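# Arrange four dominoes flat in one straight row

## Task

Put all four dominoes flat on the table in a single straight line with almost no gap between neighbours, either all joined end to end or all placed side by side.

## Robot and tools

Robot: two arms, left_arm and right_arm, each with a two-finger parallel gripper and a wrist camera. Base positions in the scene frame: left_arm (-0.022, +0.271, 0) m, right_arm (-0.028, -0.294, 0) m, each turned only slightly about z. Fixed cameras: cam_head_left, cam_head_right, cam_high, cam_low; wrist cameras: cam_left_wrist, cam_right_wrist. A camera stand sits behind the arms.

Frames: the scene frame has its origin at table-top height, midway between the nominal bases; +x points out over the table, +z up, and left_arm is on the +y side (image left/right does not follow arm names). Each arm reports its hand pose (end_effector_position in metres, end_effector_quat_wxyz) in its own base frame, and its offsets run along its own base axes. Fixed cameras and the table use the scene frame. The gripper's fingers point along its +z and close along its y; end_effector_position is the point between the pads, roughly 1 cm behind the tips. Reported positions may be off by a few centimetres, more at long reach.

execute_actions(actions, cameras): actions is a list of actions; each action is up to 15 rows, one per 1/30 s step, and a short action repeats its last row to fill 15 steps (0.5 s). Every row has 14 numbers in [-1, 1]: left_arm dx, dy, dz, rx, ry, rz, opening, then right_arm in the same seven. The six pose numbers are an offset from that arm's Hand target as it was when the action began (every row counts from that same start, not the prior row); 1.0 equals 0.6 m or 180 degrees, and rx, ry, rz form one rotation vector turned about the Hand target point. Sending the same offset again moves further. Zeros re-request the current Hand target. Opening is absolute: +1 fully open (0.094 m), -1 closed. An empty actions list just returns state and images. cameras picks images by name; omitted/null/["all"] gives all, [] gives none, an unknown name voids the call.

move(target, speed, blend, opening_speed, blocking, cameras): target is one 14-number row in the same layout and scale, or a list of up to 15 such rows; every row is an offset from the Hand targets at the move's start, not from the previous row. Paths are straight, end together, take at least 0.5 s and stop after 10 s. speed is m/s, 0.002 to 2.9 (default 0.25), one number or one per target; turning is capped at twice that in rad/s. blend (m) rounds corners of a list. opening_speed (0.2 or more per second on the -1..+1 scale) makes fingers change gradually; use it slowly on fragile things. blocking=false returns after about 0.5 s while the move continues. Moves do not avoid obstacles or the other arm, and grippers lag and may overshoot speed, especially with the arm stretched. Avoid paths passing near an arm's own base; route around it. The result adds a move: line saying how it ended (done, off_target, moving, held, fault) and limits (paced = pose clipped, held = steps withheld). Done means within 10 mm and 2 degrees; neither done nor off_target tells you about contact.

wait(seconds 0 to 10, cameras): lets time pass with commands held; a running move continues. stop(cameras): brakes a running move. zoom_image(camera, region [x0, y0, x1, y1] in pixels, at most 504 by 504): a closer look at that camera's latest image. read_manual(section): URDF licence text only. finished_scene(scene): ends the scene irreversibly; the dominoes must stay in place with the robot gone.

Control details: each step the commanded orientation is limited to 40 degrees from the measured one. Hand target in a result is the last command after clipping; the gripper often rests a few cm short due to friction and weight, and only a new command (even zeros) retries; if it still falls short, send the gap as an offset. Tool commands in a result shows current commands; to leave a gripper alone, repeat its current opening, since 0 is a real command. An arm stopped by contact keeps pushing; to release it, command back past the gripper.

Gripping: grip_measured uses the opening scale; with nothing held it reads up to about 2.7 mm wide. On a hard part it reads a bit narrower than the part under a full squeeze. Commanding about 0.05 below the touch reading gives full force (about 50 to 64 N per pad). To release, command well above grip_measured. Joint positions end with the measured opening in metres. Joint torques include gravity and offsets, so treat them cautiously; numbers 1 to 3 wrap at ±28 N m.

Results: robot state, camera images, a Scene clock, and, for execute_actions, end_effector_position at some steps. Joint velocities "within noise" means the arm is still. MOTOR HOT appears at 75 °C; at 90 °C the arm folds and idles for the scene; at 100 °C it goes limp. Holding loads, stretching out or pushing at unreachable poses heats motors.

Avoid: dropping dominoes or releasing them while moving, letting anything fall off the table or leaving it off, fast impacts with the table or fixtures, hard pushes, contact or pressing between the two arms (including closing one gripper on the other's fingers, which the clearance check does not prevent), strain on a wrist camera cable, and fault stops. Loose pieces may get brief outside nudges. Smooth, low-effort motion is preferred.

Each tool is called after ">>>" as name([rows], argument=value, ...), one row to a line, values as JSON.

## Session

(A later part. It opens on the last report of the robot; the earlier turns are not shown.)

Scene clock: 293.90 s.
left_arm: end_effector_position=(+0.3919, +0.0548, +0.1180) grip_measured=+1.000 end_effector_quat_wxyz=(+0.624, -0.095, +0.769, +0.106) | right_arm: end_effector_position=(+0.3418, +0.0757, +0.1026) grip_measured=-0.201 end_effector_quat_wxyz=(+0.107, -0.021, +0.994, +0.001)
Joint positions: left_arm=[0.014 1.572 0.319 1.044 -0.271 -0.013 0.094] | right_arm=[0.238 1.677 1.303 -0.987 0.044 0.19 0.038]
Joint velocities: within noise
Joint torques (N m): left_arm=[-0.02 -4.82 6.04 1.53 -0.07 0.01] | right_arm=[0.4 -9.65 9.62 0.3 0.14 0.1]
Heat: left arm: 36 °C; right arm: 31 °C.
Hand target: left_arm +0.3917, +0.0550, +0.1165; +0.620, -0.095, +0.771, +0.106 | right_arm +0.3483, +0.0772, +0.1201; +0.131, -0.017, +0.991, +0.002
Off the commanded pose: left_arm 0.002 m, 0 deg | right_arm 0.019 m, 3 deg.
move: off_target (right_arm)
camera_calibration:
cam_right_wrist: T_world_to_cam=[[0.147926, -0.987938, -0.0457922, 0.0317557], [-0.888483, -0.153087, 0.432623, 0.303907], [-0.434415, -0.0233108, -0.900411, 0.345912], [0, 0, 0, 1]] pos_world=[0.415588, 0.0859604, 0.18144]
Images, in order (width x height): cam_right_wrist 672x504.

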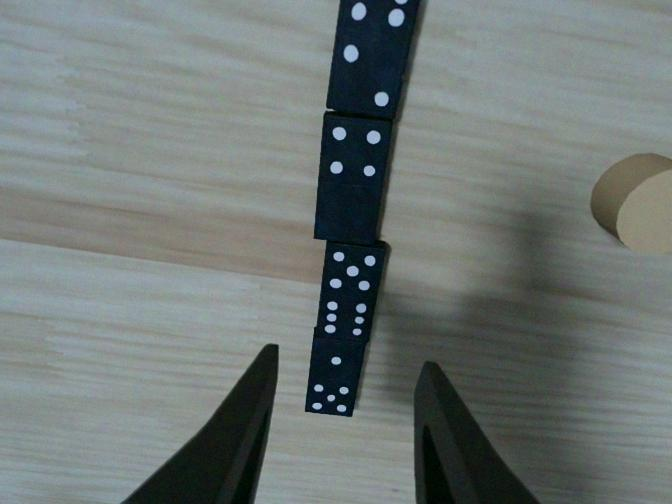

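>>> move([
  [0,0,0,0,0,0,1,-0.0138,-0.001,-0.12,0,0,0,-0.18],
], speed=0.1, cameras=["cam_right_wrist"])

>>> move([
  [0,0,0,0,0,0,1,0,0,-0.04,0,0,0,-0.2],
  [0,0,0,0,0,0,1,-0.001,0,-0.066,0,0,0,-0.2],
], speed=[0.06,0.03], cameras=["cam_right_wrist"])

Scene clock: 298.67 s.
left_arm: end_effector_position=(+0.3919, +0.0548, +0.1180) grip_measured=+1.000 end_effector_quat_wxyz=(+0.624, -0.095, +0.769, +0.106) | right_arm: end_effector_position=(+0.3396, +0.0762, +0.0518) grip_measured=-0.181 end_effector_quat_wxyz=(+0.128, -0.020, +0.992, +0.005)
Joint positions: left_arm=[0.014 1.572 0.319 1.044 -0.271 -0.013 0.094] | right_arm=[0.241 1.68 1.088 -0.726 0.045 0.195 0.038]
Joint velocities: within noise
Joint torques (N m): left_arm=[-0.02 -4.82 6.05 1.53 -0.07 0] | right_arm=[0.59 -6.91 5.76 0.64 0.13 0.15]
Heat: left arm: 36 °C; right arm: 31 °C.
Hand target: left_arm +0.3917, +0.0550, +0.1165; +0.620, -0.095, +0.771, +0.106 | right_arm +0.3400, +0.0766, +0.0480; +0.131, -0.017, +0.991, +0.002
Off the commanded pose: left_arm 0.002 m, 0 deg | right_arm 0.004 m, 1 deg.
move: done
camera_calibration:
cam_right_wrist: T_world_to_cam=[[0.148877, -0.98763, -0.0492304, 0.0300894], [-0.906059, -0.156184, 0.393272, 0.332164], [-0.396096, -0.0139434, -0.918103, 0.286335], [0, 0, 0, 1]] pos_world=[0.409897, 0.0855885, 0.133736]
Images, in order (width x height): cam_right_wrist 672x504.

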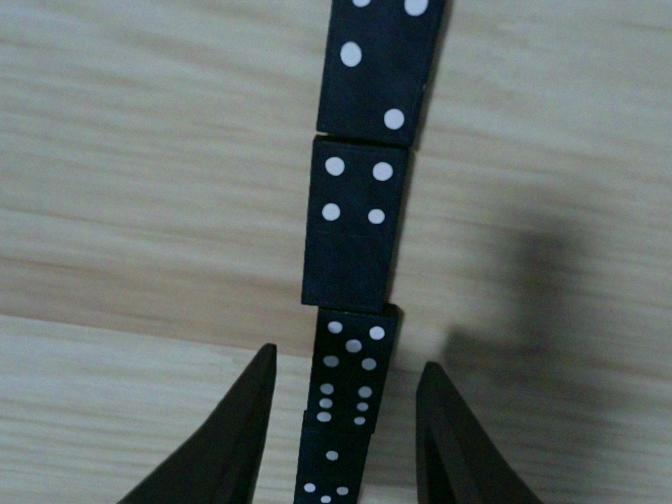

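Scene clock: 299.83 s.
left_arm: end_effector_position=(+0.3919, +0.0548, +0.1180) grip_measured=+1.000 end_effector_quat_wxyz=(+0.624, -0.095, +0.769, +0.106) | right_arm: end_effector_position=(+0.3389, +0.0761, +0.0209) grip_measured=-0.199 end_effector_quat_wxyz=(+0.128, -0.020, +0.992, +0.005)
Joint positions: left_arm=[0.014 1.572 0.319 1.044 -0.271 -0.013 0.094] | right_arm=[0.241 1.726 1.008 -0.601 0.045 0.195 0.038]
Joint velocities: within noise
Joint torques (N m): left_arm=[-0.03 -4.82 6.05 1.53 -0.07 0] | right_arm=[0.66 -5.6 4.21 0.99 0.15 0.12]
Heat: left arm: 36 °C; right arm: 31 °C.
Hand target: left_arm +0.3917, +0.0550, +0.1165; +0.620, -0.095, +0.771, +0.106 | right_arm +0.3395, +0.0767, +0.0085; +0.131, -0.017, +0.991, +0.002
Off the commanded pose: left_arm 0.002 m, 0 deg | right_arm 0.013 m, 1 deg.
move: off_target (right_arm)
camera_calibration:
cam_right_wrist: T_world_to_cam=[[0.14857, -0.987676, -0.0492301, 0.0285901], [-0.905804, -0.155892, 0.393976, 0.343537], [-0.396795, -0.0139403, -0.917802, 0.257981], [0, 0, 0, 1]] pos_world=[0.409295, 0.0853888, 0.102838]
Images, in order (width x height): cam_right_wrist 672x504.

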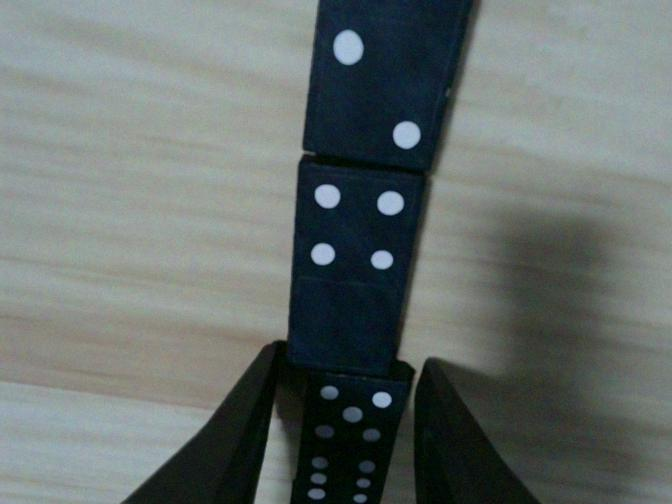

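>>> move([
  [0,0,0,0,0,0,1,-0.016,0.0,0.006,0,0,0,-0.2],
], speed=0.03, cameras=["cam_right_wrist"])

Scene clock: 302.60 s.
left_arm: end_effector_position=(+0.3919, +0.0548, +0.1180) grip_measured=+1.000 end_effector_quat_wxyz=(+0.624, -0.095, +0.769, +0.106) | right_arm: end_effector_position=(+0.3380, +0.0762, +0.0213) grip_measured=-0.199 end_effector_quat_wxyz=(+0.140, -0.018, +0.990, +0.005)
Joint positions: left_arm=[0.014 1.572 0.319 1.044 -0.271 -0.013 0.094] | right_arm=[0.246 1.706 0.979 -0.568 0.053 0.203 0.038]
Joint velocities: within noise
Joint torques (N m): left_arm=[-0.02 -4.82 6.05 1.53 -0.06 0.01] | right_arm=[0.81 -6.89 4.14 0.65 0.09 0.11]
Heat: left arm: 36 °C; right arm: 31 °C.
Hand target: left_arm +0.3917, +0.0550, +0.1165; +0.620, -0.095, +0.771, +0.106 | right_arm +0.3299, +0.0767, +0.0122; +0.131, -0.017, +0.991, +0.002
Off the commanded pose: left_arm 0.002 m, 0 deg | right_arm 0.012 m, 1 deg.
move: off_target (right_arm)
camera_calibration:
cam_right_wrist: T_world_to_cam=[[0.145335, -0.988307, -0.0461265, 0.0299693], [-0.915769, -0.152022, 0.371827, 0.346176], [-0.374492, -0.0117982, -0.927155, 0.250463], [0, 0, 0, 1]] pos_world=[0.406458, 0.0852002, 0.104882]
Images, in order (width x height): cam_right_wrist 672x504.

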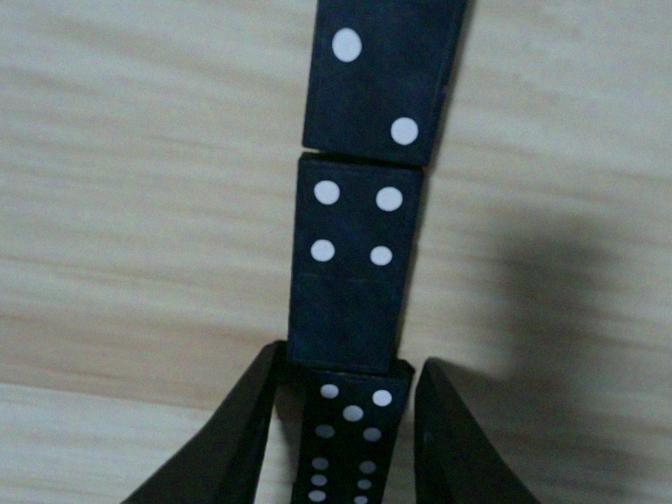

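>>> move([
  [0,0,0,0,0,0,1,-0.008,0.0,0.005,0,0,0,-0.2],
], speed=0.03, cameras=["cam_right_wrist"])

Scene clock: 304.73 s.
left_arm: end_effector_position=(+0.3919, +0.0548, +0.1180) grip_measured=+1.000 end_effector_quat_wxyz=(+0.624, -0.095, +0.769, +0.106) | right_arm: end_effector_position=(+0.3375, +0.0766, +0.0216) grip_measured=-0.199 end_effector_quat_wxyz=(+0.145, -0.016, +0.989, +0.005)
Joint positions: left_arm=[0.014 1.572 0.319 1.044 -0.271 -0.013 0.094] | right_arm=[0.25 1.696 0.965 -0.553 0.057 0.209 0.038]
Joint velocities: within noise
Joint torques (N m): left_arm=[-0.02 -4.82 6.06 1.53 -0.07 0] | right_arm=[0.85 -7.76 4.37 0.42 0.06 0.09]
Heat: left arm: 36 °C; right arm: 31 °C.
Hand target: left_arm +0.3917, +0.0550, +0.1165; +0.620, -0.095, +0.771, +0.106 | right_arm +0.3251, +0.0768, +0.0152; +0.131, -0.017, +0.991, +0.002
Off the commanded pose: left_arm 0.002 m, 0 deg | right_arm 0.014 m, 2 deg.
move: off_target (right_arm)
camera_calibration:
cam_right_wrist: T_world_to_cam=[[0.142564, -0.988778, -0.0446512, 0.0313596], [-0.920567, -0.149032, 0.361033, 0.347187], [-0.363636, -0.0103657, -0.931483, 0.246813], [0, 0, 0, 1]] pos_world=[0.404889, 0.0853082, 0.105956]
Images, in order (width x height): cam_right_wrist 672x504.

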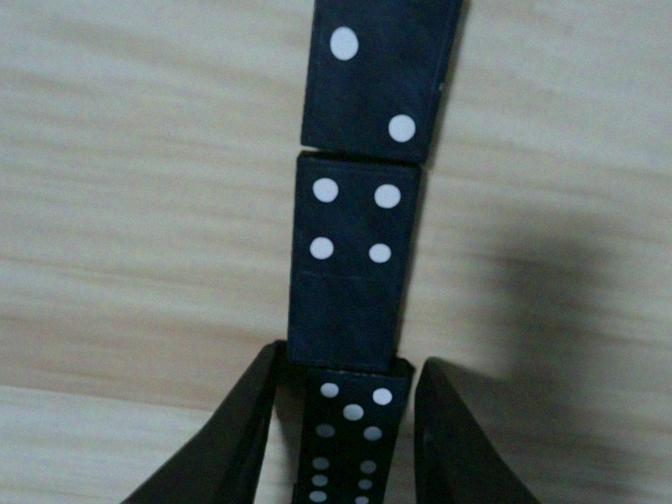

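>>> move(target=[0,0,0,0,0,0,1,0,0,0.001,0,0,0,-0.8], opening_speed=0.25, cameras=["cam_right_wrist"])

>>> move(target=[0,0,0,0,0,0,1,0,0,0.002,0,0,0,-0.2], opening_speed=0.3, cameras=["cam_right_wrist"])

>>> move([
  [0,0,0,0,0,0,1,0,0,0.12,0,0,0,-0.2],
  [0,0,0,0,0,0,1,-0.04,0,0.18,0,0,0,-0.2],
], speed=0.1, cameras=["cam_right_wrist"])

>>> zoom_image(camera="cam_right_wrist", region=[250, 0, 450, 450])

Scene clock: 310.70 s.
left_arm: end_effector_position=(+0.3919, +0.0548, +0.1180) grip_measured=+1.000 end_effector_quat_wxyz=(+0.624, -0.095, +0.769, +0.106) | right_arm: end_effector_position=(+0.3374, +0.0793, +0.0216) grip_measured=-0.504 end_effector_quat_wxyz=(+0.146, -0.019, +0.989, +0.007)
Joint positions: left_arm=[0.014 1.572 0.319 1.044 -0.271 -0.013 0.094] | right_arm=[0.256 1.696 0.964 -0.55 0.054 0.21 0.023]
Joint velocities: within noise
Joint torques (N m): left_arm=[-0.02 -4.81 6.05 1.53 -0.07 0] | right_arm=[0.36 -7.86 4.51 0.39 0.07 0.08]
Heat: left arm: 36 °C; right arm: 31 °C.
Hand target: left_arm +0.3917, +0.0550, +0.1165; +0.620, -0.095, +0.771, +0.106 | right_arm +0.3249, +0.0767, +0.0157; +0.131, -0.018, +0.991, +0.002
Off the commanded pose: left_arm 0.002 m, 0 deg | right_arm 0.014 m, 2 deg.
move: off_target (right_arm)
camera_calibration:
cam_right_wrist: T_world_to_cam=[[0.148668, -0.987682, -0.0487995, 0.0320412], [-0.920223, -0.156245, 0.358857, 0.348048], [-0.362061, -0.00844415, -0.932116, 0.246306], [0, 0, 0, 1]] pos_world=[0.404696, 0.0881069, 0.10625]
Images, in order (width x height): cam_right_wrist 672x504.

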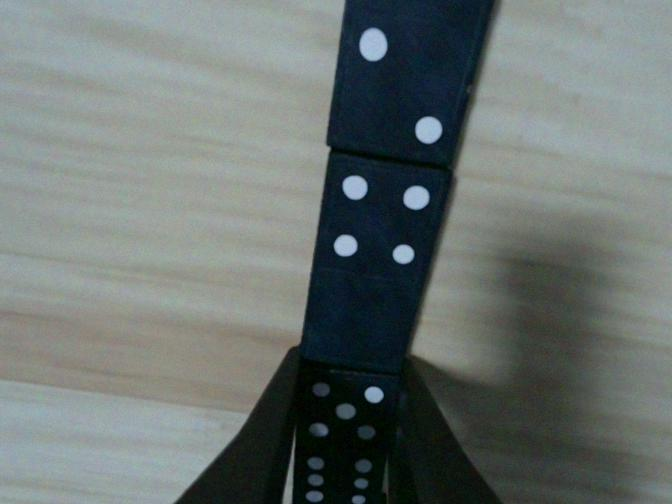

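Scene clock: 312.90 s.
left_arm: end_effector_position=(+0.3919, +0.0548, +0.1180) grip_measured=+1.000 end_effector_quat_wxyz=(+0.624, -0.095, +0.769, +0.106) | right_arm: end_effector_position=(+0.3374, +0.0760, +0.0218) grip_measured=-0.202 end_effector_quat_wxyz=(+0.147, -0.018, +0.989, -0.001)
Joint positions: left_arm=[0.014 1.572 0.319 1.044 -0.271 -0.013 0.094] | right_arm=[0.256 1.695 0.964 -0.554 0.071 0.21 0.038]
Joint velocities: within noise
Joint torques (N m): left_arm=[-0.02 -4.82 6.05 1.53 -0.06 0.01] | right_arm=[0.46 -7.97 4.71 0.35 -0.12 0.1]
Heat: left arm: 36 °C; right arm: 31 °C.
Hand target: left_arm +0.3917, +0.0550, +0.1165; +0.620, -0.095, +0.771, +0.106 | right_arm +0.3249, +0.0767, +0.0168; +0.130, -0.017, +0.991, +0.002
Off the commanded pose: left_arm 0.002 m, 0 deg | right_arm 0.013 m, 2 deg.
move: off_target (right_arm)
camera_calibration:
cam_right_wrist: T_world_to_cam=[[0.143766, -0.989102, -0.0317579, 0.0302413], [-0.92144, -0.145498, 0.360248, 0.347042], [-0.360942, -0.0225285, -0.932316, 0.247037], [0, 0, 0, 1]] pos_world=[0.404597, 0.0859711, 0.106256]
Images, in order (width x height): cam_right_wrist 672x504.

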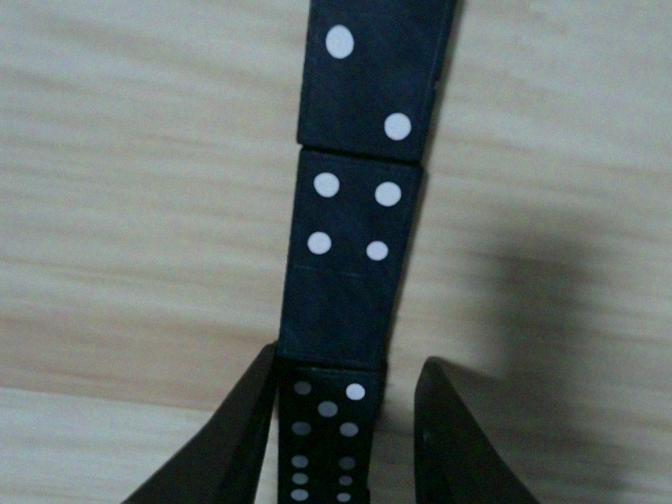

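Scene clock: 314.83 s.
left_arm: end_effector_position=(+0.3919, +0.0548, +0.1180) grip_measured=+1.000 end_effector_quat_wxyz=(+0.624, -0.095, +0.769, +0.106) | right_arm: end_effector_position=(+0.2939, +0.0736, +0.1083) grip_measured=-0.201 end_effector_quat_wxyz=(+0.108, -0.021, +0.994, -0.003)
Joint positions: left_arm=[0.014 1.572 0.319 1.044 -0.271 -0.013 0.094] | right_arm=[0.278 1.498 1.144 -1.01 0.06 0.229 0.038]
Joint velocities: within noise
Joint torques (N m): left_arm=[-0.03 -4.82 6.04 1.53 -0.06 0.01] | right_arm=[0.49 -7.53 10.18 0.32 0.09 0.11]
Heat: left arm: 36 °C; right arm: 31 °C.
Hand target: left_arm +0.3917, +0.0550, +0.1165; +0.620, -0.095, +0.771, +0.106 | right_arm +0.3010, +0.0767, +0.1250; +0.131, -0.018, +0.991, +0.002
Off the commanded pose: left_arm 0.002 m, 0 deg | right_arm 0.018 m, 3 deg.
move: off_target (right_arm)
camera_calibration:
cam_right_wrist: T_world_to_cam=[[0.146671, -0.988451, -0.0381172, 0.0366068], [-0.889222, -0.148632, 0.432658, 0.258305], [-0.433326, -0.0295638, -0.900752, 0.330395], [0, 0, 0, 1]] pos_world=[0.36749, 0.0843442, 0.187241]
Images, in order (width x height): cam_right_wrist 672x504.

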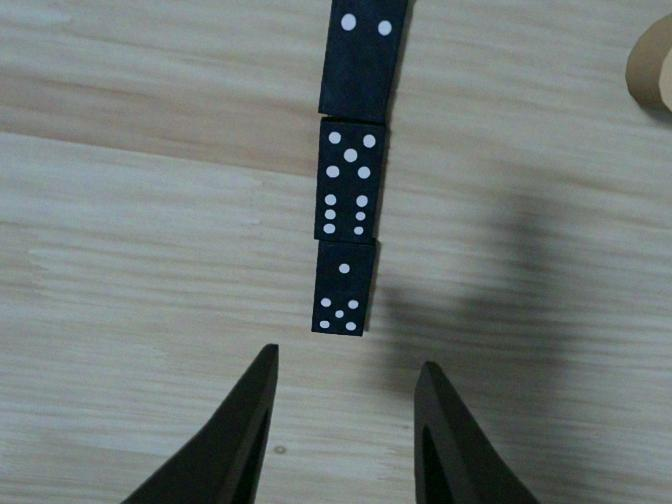

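Scaled by 1.120 from the camera's 672x504 image, which has a finer 960x720 frame.

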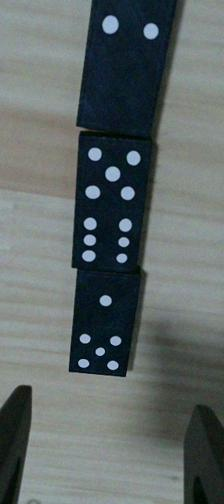

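>>> move([
  [0,0,0,0,0,0,1,0.02,-0.2,0.15,0,0,0,-0.2],
], speed=0.2)

>>> zoom_image(camera="cam_high", region=[230, 320, 340, 410])

>>> zoom_image(camera="cam_head_left", region=[420, 180, 490, 280])

>>> zoom_image(camera="cam_low", region=[230, 200, 350, 300])

Scene clock: 320.80 s.
left_arm: end_effector_position=(+0.3919, +0.0548, +0.1180) grip_measured=+1.000 end_effector_quat_wxyz=(+0.624, -0.095, +0.769, +0.106) | right_arm: end_effector_position=(+0.3079, -0.0440, +0.2049) grip_measured=-0.201 end_effector_quat_wxyz=(+0.118, -0.012, +0.993, +0.001)
Joint positions: left_arm=[0.014 1.572 0.319 1.044 -0.271 -0.013 0.094] | right_arm=[-0.171 1.534 1.559 -1.365 -0.044 -0.189 0.038]
Joint velocities: within noise
Joint torques (N m): left_arm=[-0.03 -4.82 6.05 1.53 -0.06 0.01] | right_arm=[-0.01 -5.67 10.07 0.38 -0.11 -0.07]
Heat: left arm: 36 °C; right arm: 32 °C.
Hand target: left_arm +0.3917, +0.0550, +0.1165; +0.620, -0.095, +0.771, +0.106 | right_arm +0.3130, -0.0433, +0.2148; +0.130, -0.017, +0.991, +0.002
Off the commanded pose: left_arm 0.002 m, 0 deg | right_arm 0.011 m, 2 deg.
move: off_target (right_arm)
camera_calibration:
cam_left_wrist: T_world_to_cam=[[0.349511, -0.936796, 0.0159481, -0.0859136], [-0.704537, -0.274002, -0.654638, 0.400465], [0.617632, 0.217567, -0.755775, -0.0530799], [0, 0, 0, 1]] pos_world=[0.344954, 0.0407929, 0.223413]
cam_right_wrist: T_world_to_cam=[[0.129985, -0.990496, -0.0449661, -0.0715316], [-0.900269, -0.136904, 0.413247, 0.219455], [-0.415475, -0.0132341, -0.909508, 0.417032], [0, 0, 0, 1]] pos_world=[0.380133, -0.0352884, 0.285388]

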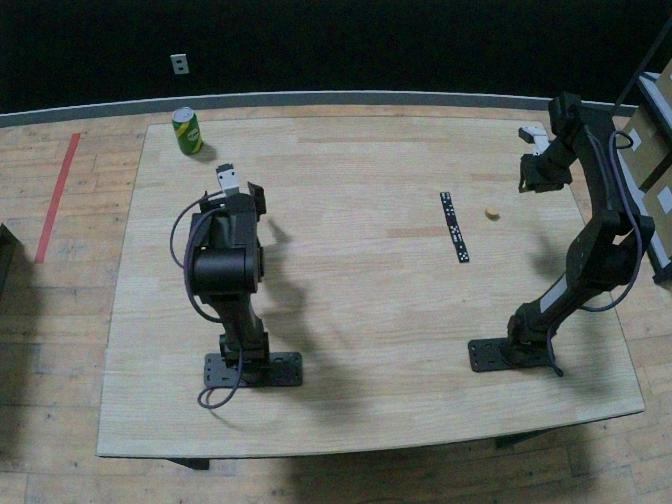

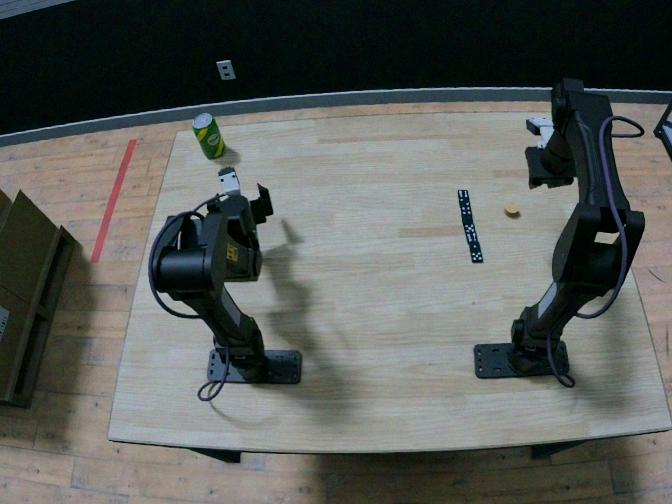

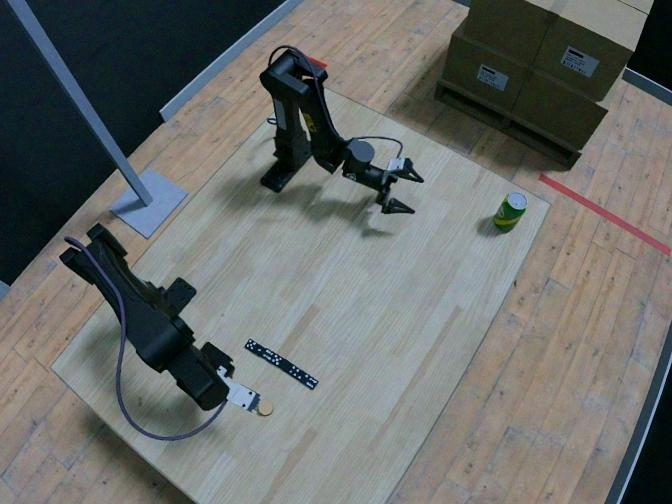

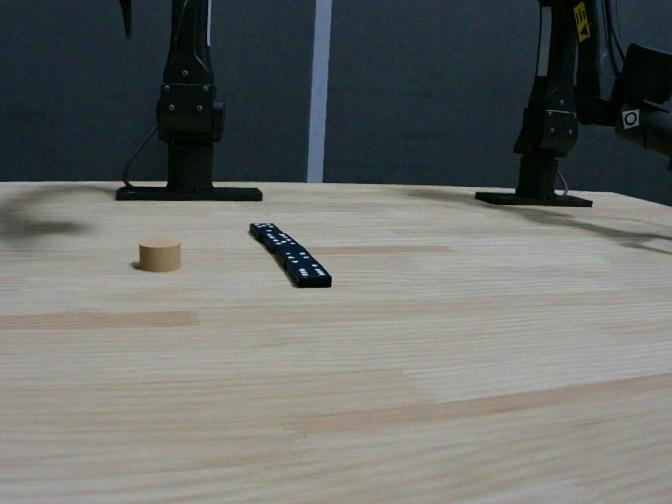

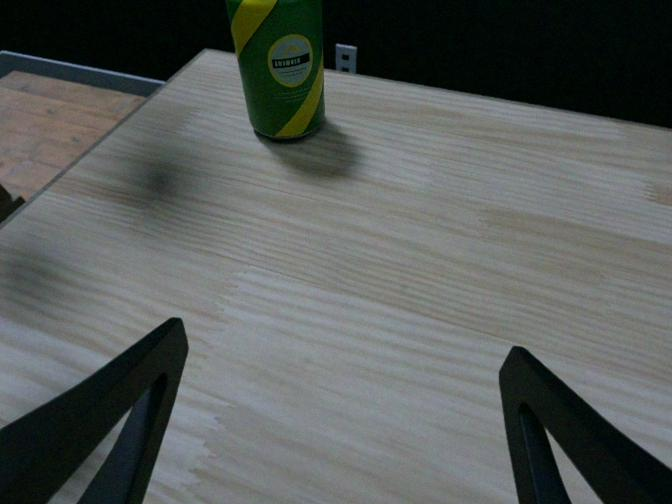

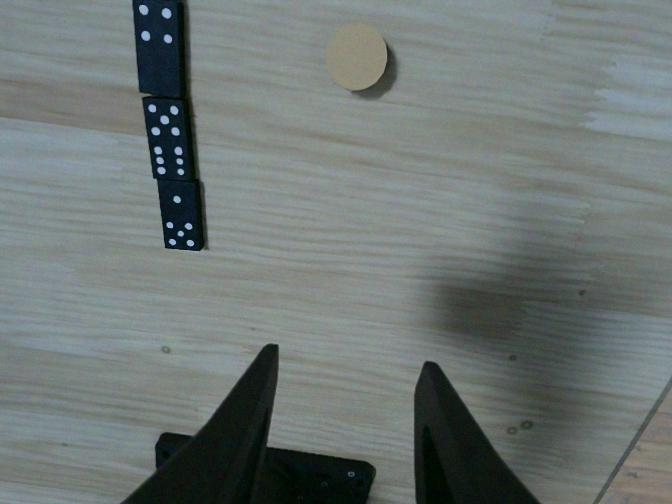

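Scaled by 4.582 from the camera's 672x504 image, which has a finer 960x720 frame.

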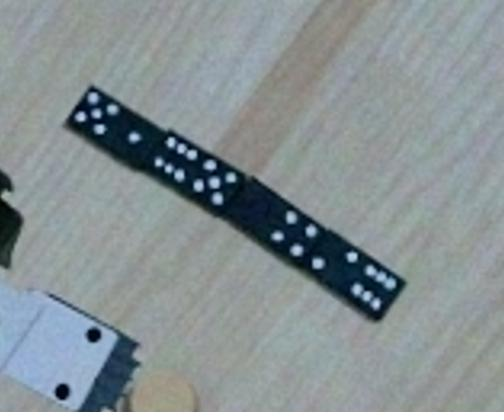

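Scaled by 5.040 from the camera's 672x504 image, which has a finer 960x720 frame.

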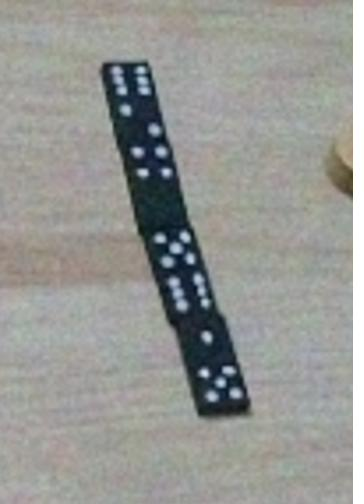

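Scaled by 4.200 from the camera's 672x504 image, which has a finer 960x720 frame.

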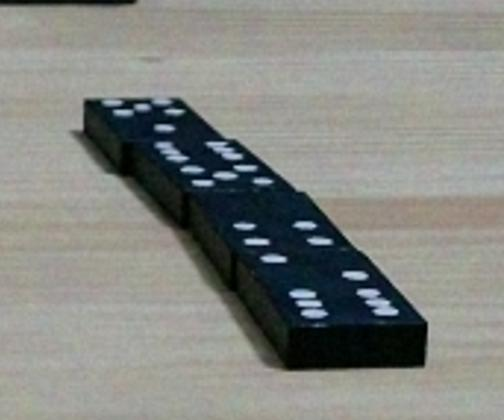

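>>> move([
  [0,0,0,0,0,0,1,-0.044,0.198,-0.12,0,0,0,-0.2],
  [0,0,0,0,0,0,1,-0.044,0.198,-0.27,0,0,0,-0.2],
], speed=[0.2,0.1], cameras=["cam_right_wrist"])

Scene clock: 327.40 s.
left_arm: end_effector_position=(+0.3919, +0.0548, +0.1180) grip_measured=+1.000 end_effector_quat_wxyz=(+0.624, -0.095, +0.769, +0.106) | right_arm: end_effector_position=(+0.2856, +0.0758, +0.0554) grip_measured=-0.201 end_effector_quat_wxyz=(+0.126, -0.021, +0.992, +0.005)
Joint positions: left_arm=[0.014 1.572 0.319 1.044 -0.271 -0.013 0.094] | right_arm=[0.291 1.48 0.903 -0.746 0.056 0.241 0.038]
Joint velocities: within noise
Joint torques (N m): left_arm=[-0.02 -4.82 6.05 1.53 -0.07 0] | right_arm=[0.29 -5.26 6.04 0.62 0.14 0.16]
Heat: left arm: 36 °C; right arm: 32 °C.
Hand target: left_arm +0.3917, +0.0550, +0.1165; +0.620, -0.095, +0.771, +0.106 | right_arm +0.2867, +0.0755, +0.0530; +0.131, -0.018, +0.991, +0.002
Off the commanded pose: left_arm 0.002 m, 0 deg | right_arm 0.003 m, 1 deg.
move: done
camera_calibration:
cam_right_wrist: T_world_to_cam=[[0.150918, -0.987311, -0.0494043, 0.0373192], [-0.904315, -0.158073, 0.396518, 0.281224], [-0.399296, -0.0151645, -0.916697, 0.269239], [0, 0, 0, 1]] pos_world=[0.356189, 0.0853824, 0.137144]
Images, in order (width x height): cam_right_wrist 672x504.

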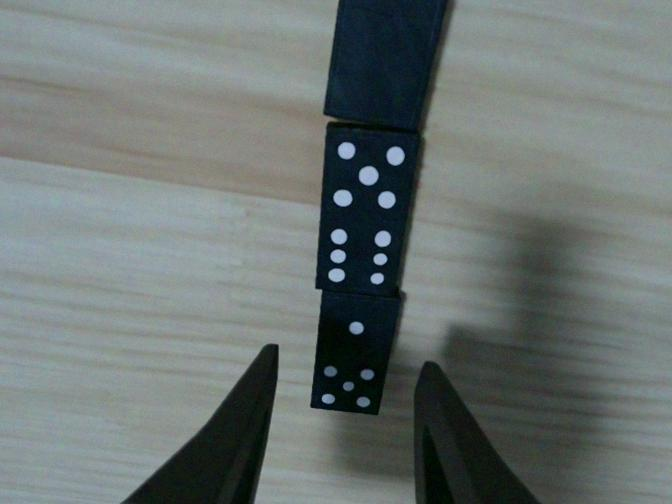

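>>> move([
  [0,0,0,0,0,0,1,0,0,-0.045,0,0,0,-0.2],
  [0,0,0,0,0,0,1,-0.002,0,-0.068,0,0,0,-0.2],
], speed=[0.06,0.03], cameras=["cam_right_wrist"])

>>> move(target=[0,0,0,0,0,0,1,-0.002,0,0.003,0,0,0,-0.8], opening_speed=0.25, cameras=["cam_right_wrist"])

>>> move(target=[0,0,0,0,0,0,1,0,0,0.002,0,0,0,-0.2], opening_speed=0.3, cameras=["cam_right_wrist"])

>>> move([
  [0,0,0,0,0,0,1,-0.003,0,0.12,0,0,0,-0.2],
  [0,0,0,0,0,0,1,0.1,0,0.25,0,0,0,-0.2],
], speed=0.12, cameras=["cam_right_wrist","cam_low"])

>>> zoom_image(camera="cam_low", region=[230, 200, 350, 300])

Scene clock: 332.77 s.
left_arm: end_effector_position=(+0.3919, +0.0548, +0.1180) grip_measured=+1.000 end_effector_quat_wxyz=(+0.624, -0.095, +0.769, +0.106) | right_arm: end_effector_position=(+0.2844, +0.0754, +0.0198) grip_measured=-0.201 end_effector_quat_wxyz=(+0.126, -0.021, +0.992, +0.005)
Joint positions: left_arm=[0.014 1.572 0.319 1.044 -0.271 -0.013 0.094] | right_arm=[0.291 1.538 0.802 -0.589 0.057 0.242 0.038]
Joint velocities: within noise
Joint torques (N m): left_arm=[-0.03 -4.82 6.05 1.54 -0.07 0] | right_arm=[0.58 -4.33 4.67 0.89 0.14 0.12]
Heat: left arm: 36 °C; right arm: 31 °C.
Hand target: left_arm +0.3917, +0.0550, +0.1165; +0.620, -0.095, +0.771, +0.106 | right_arm +0.2853, +0.0754, +0.0121; +0.131, -0.017, +0.991, +0.002
Off the commanded pose: left_arm 0.002 m, 0 deg | right_arm 0.008 m, 1 deg.
move: done
camera_calibration:
cam_right_wrist: T_world_to_cam=[[0.149725, -0.987504, -0.0491714, 0.0357451], [-0.904115, -0.156872, 0.397451, 0.29405], [-0.400198, -0.0150518, -0.916305, 0.23634], [0, 0, 0, 1]] pos_world=[0.355086, 0.0849841, 0.101447]
Images, in order (width x height): cam_right_wrist 672x504.

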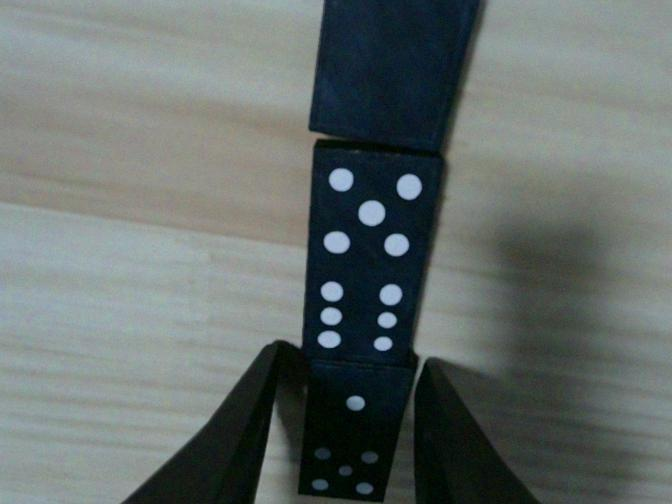

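Scene clock: 335.37 s.
left_arm: end_effector_position=(+0.3919, +0.0548, +0.1180) grip_measured=+1.000 end_effector_quat_wxyz=(+0.624, -0.095, +0.769, +0.106) | right_arm: end_effector_position=(+0.2878, +0.0778, +0.0203) grip_measured=-0.505 end_effector_quat_wxyz=(+0.134, -0.021, +0.991, +0.009)
Joint positions: left_arm=[0.014 1.572 0.319 1.044 -0.271 -0.013 0.094] | right_arm=[0.294 1.538 0.8 -0.569 0.054 0.244 0.023]
Joint velocities: within noise
Joint torques (N m): left_arm=[-0.03 -4.82 6.04 1.53 -0.07 0] | right_arm=[0.31 -5.03 4.85 0.64 0.17 0.11]
Heat: left arm: 36 °C; right arm: 31 °C.
Hand target: left_arm +0.3917, +0.0550, +0.1165; +0.620, -0.095, +0.771, +0.106 | right_arm +0.2842, +0.0755, +0.0139; +0.131, -0.018, +0.991, +0.002
Off the commanded pose: left_arm 0.002 m, 0 deg | right_arm 0.008 m, 1 deg.
move: done
camera_calibration:
cam_right_wrist: T_world_to_cam=[[0.152294, -0.986843, -0.0542973, 0.0368679], [-0.910114, -0.16145, 0.381611, 0.299697], [-0.385356, -0.00870049, -0.922727, 0.233516], [0, 0, 0, 1]] pos_world=[0.35713, 0.0868005, 0.103106]
Images, in order (width x height): cam_right_wrist 672x504.

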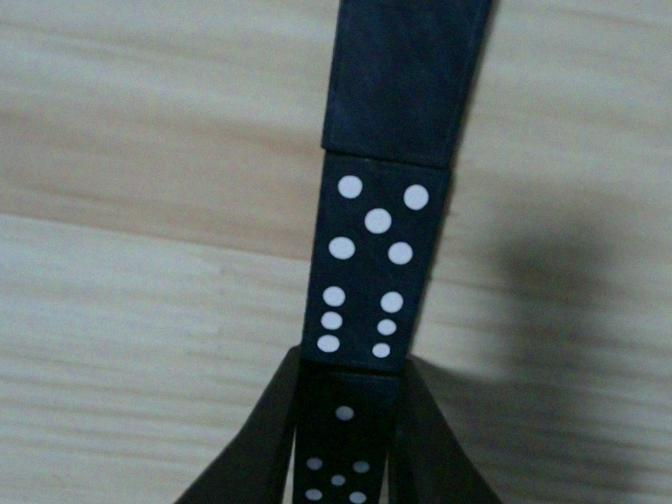

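Scene clock: 337.57 s.
left_arm: end_effector_position=(+0.3919, +0.0548, +0.1180) grip_measured=+1.000 end_effector_quat_wxyz=(+0.624, -0.095, +0.769, +0.106) | right_arm: end_effector_position=(+0.2886, +0.0749, +0.0205) grip_measured=-0.202 end_effector_quat_wxyz=(+0.136, -0.020, +0.991, +0.001)
Joint positions: left_arm=[0.014 1.572 0.319 1.044 -0.271 -0.013 0.094] | right_arm=[0.294 1.538 0.8 -0.569 0.071 0.244 0.038]
Joint velocities: within noise
Joint torques (N m): left_arm=[-0.03 -4.82 6.05 1.53 -0.07 0.01] | right_arm=[0.46 -5.23 5.19 0.59 0 0.08]
Heat: left arm: 36 °C; right arm: 31 °C.
Hand target: left_arm +0.3917, +0.0550, +0.1165; +0.620, -0.095, +0.771, +0.106 | right_arm +0.2842, +0.0755, +0.0151; +0.131, -0.017, +0.991, +0.002
Off the commanded pose: left_arm 0.002 m, 0 deg | right_arm 0.007 m, 1 deg.
move: done
camera_calibration:
cam_right_wrist: T_world_to_cam=[[0.147778, -0.988276, -0.0383754, 0.0349953], [-0.912659, -0.151216, 0.37972, 0.299935], [-0.381071, -0.0210907, -0.924305, 0.233745], [0, 0, 0, 1]] pos_world=[0.35764, 0.0848698, 0.103503]
Images, in order (width x height): cam_right_wrist 672x504.

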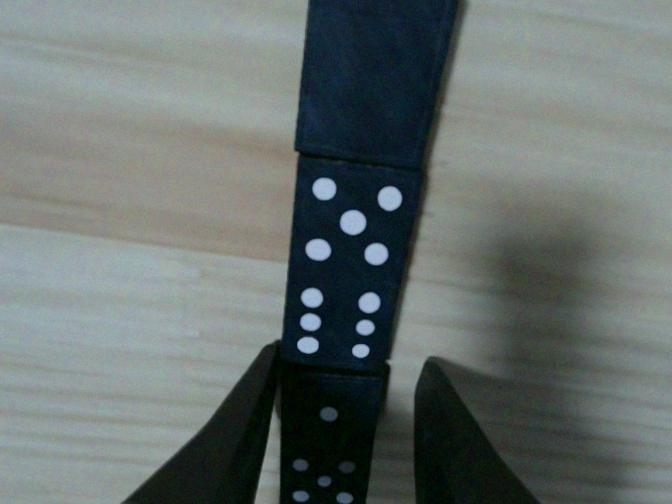

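Scene clock: 339.83 s.
left_arm: end_effector_position=(+0.3919, +0.0548, +0.1180) grip_measured=+1.000 end_effector_quat_wxyz=(+0.624, -0.095, +0.769, +0.106) | right_arm: end_effector_position=(+0.3377, +0.0751, +0.1559) grip_measured=-0.201 end_effector_quat_wxyz=(+0.120, -0.016, +0.993, -0.001)
Joint positions: left_arm=[0.014 1.572 0.319 1.044 -0.271 -0.013 0.094] | right_arm=[0.245 1.632 1.46 -1.164 0.056 0.207 0.038]
Joint velocities: within noise
Joint torques (N m): left_arm=[-0.03 -4.82 6.05 1.53 -0.07 0] | right_arm=[-0.5 -6.58 10.33 0.35 0 -0.02]
Heat: left arm: 36 °C; right arm: 31 °C.
Hand target: left_arm +0.3917, +0.0550, +0.1165; +0.620, -0.095, +0.771, +0.106 | right_arm +0.3442, +0.0755, +0.1651; +0.131, -0.017, +0.991, +0.002
Off the commanded pose: left_arm 0.002 m, 0 deg | right_arm 0.011 m, 1 deg.
move: off_target (right_arm)
camera_calibration:
cam_right_wrist: T_world_to_cam=[[0.137837, -0.989633, -0.0403491, 0.0368322], [-0.90142, -0.142223, 0.408918, 0.284245], [-0.410417, -0.0199926, -0.911679, 0.38547], [0, 0, 0, 1]] pos_world=[0.409351, 0.0845832, 0.236678]
Images, in order (width x height): cam_low 672x504, cam_right_wrist 672x504.

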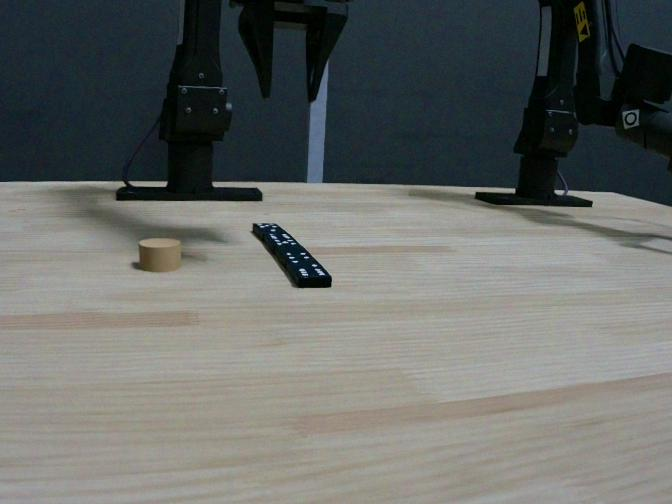

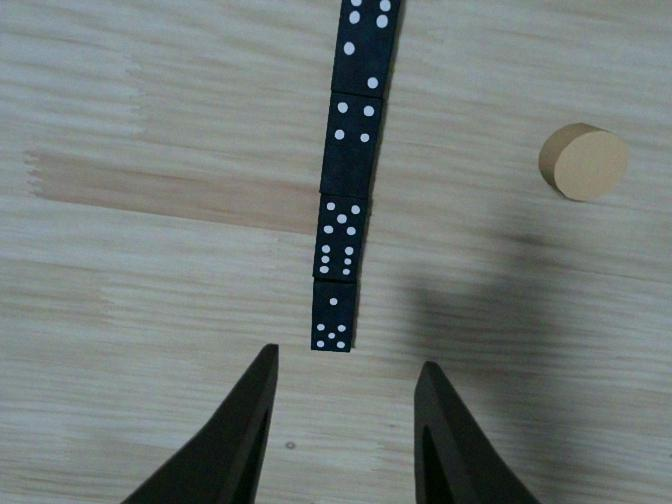

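Scaled by 4.200 from the camera's 672x504 image, which has a finer 960x720 frame.

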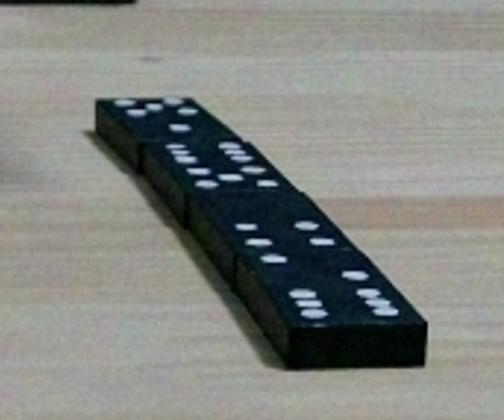

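Straight and touching.

>>> finished_scene(scene=2)

The scene is finished: the task was done.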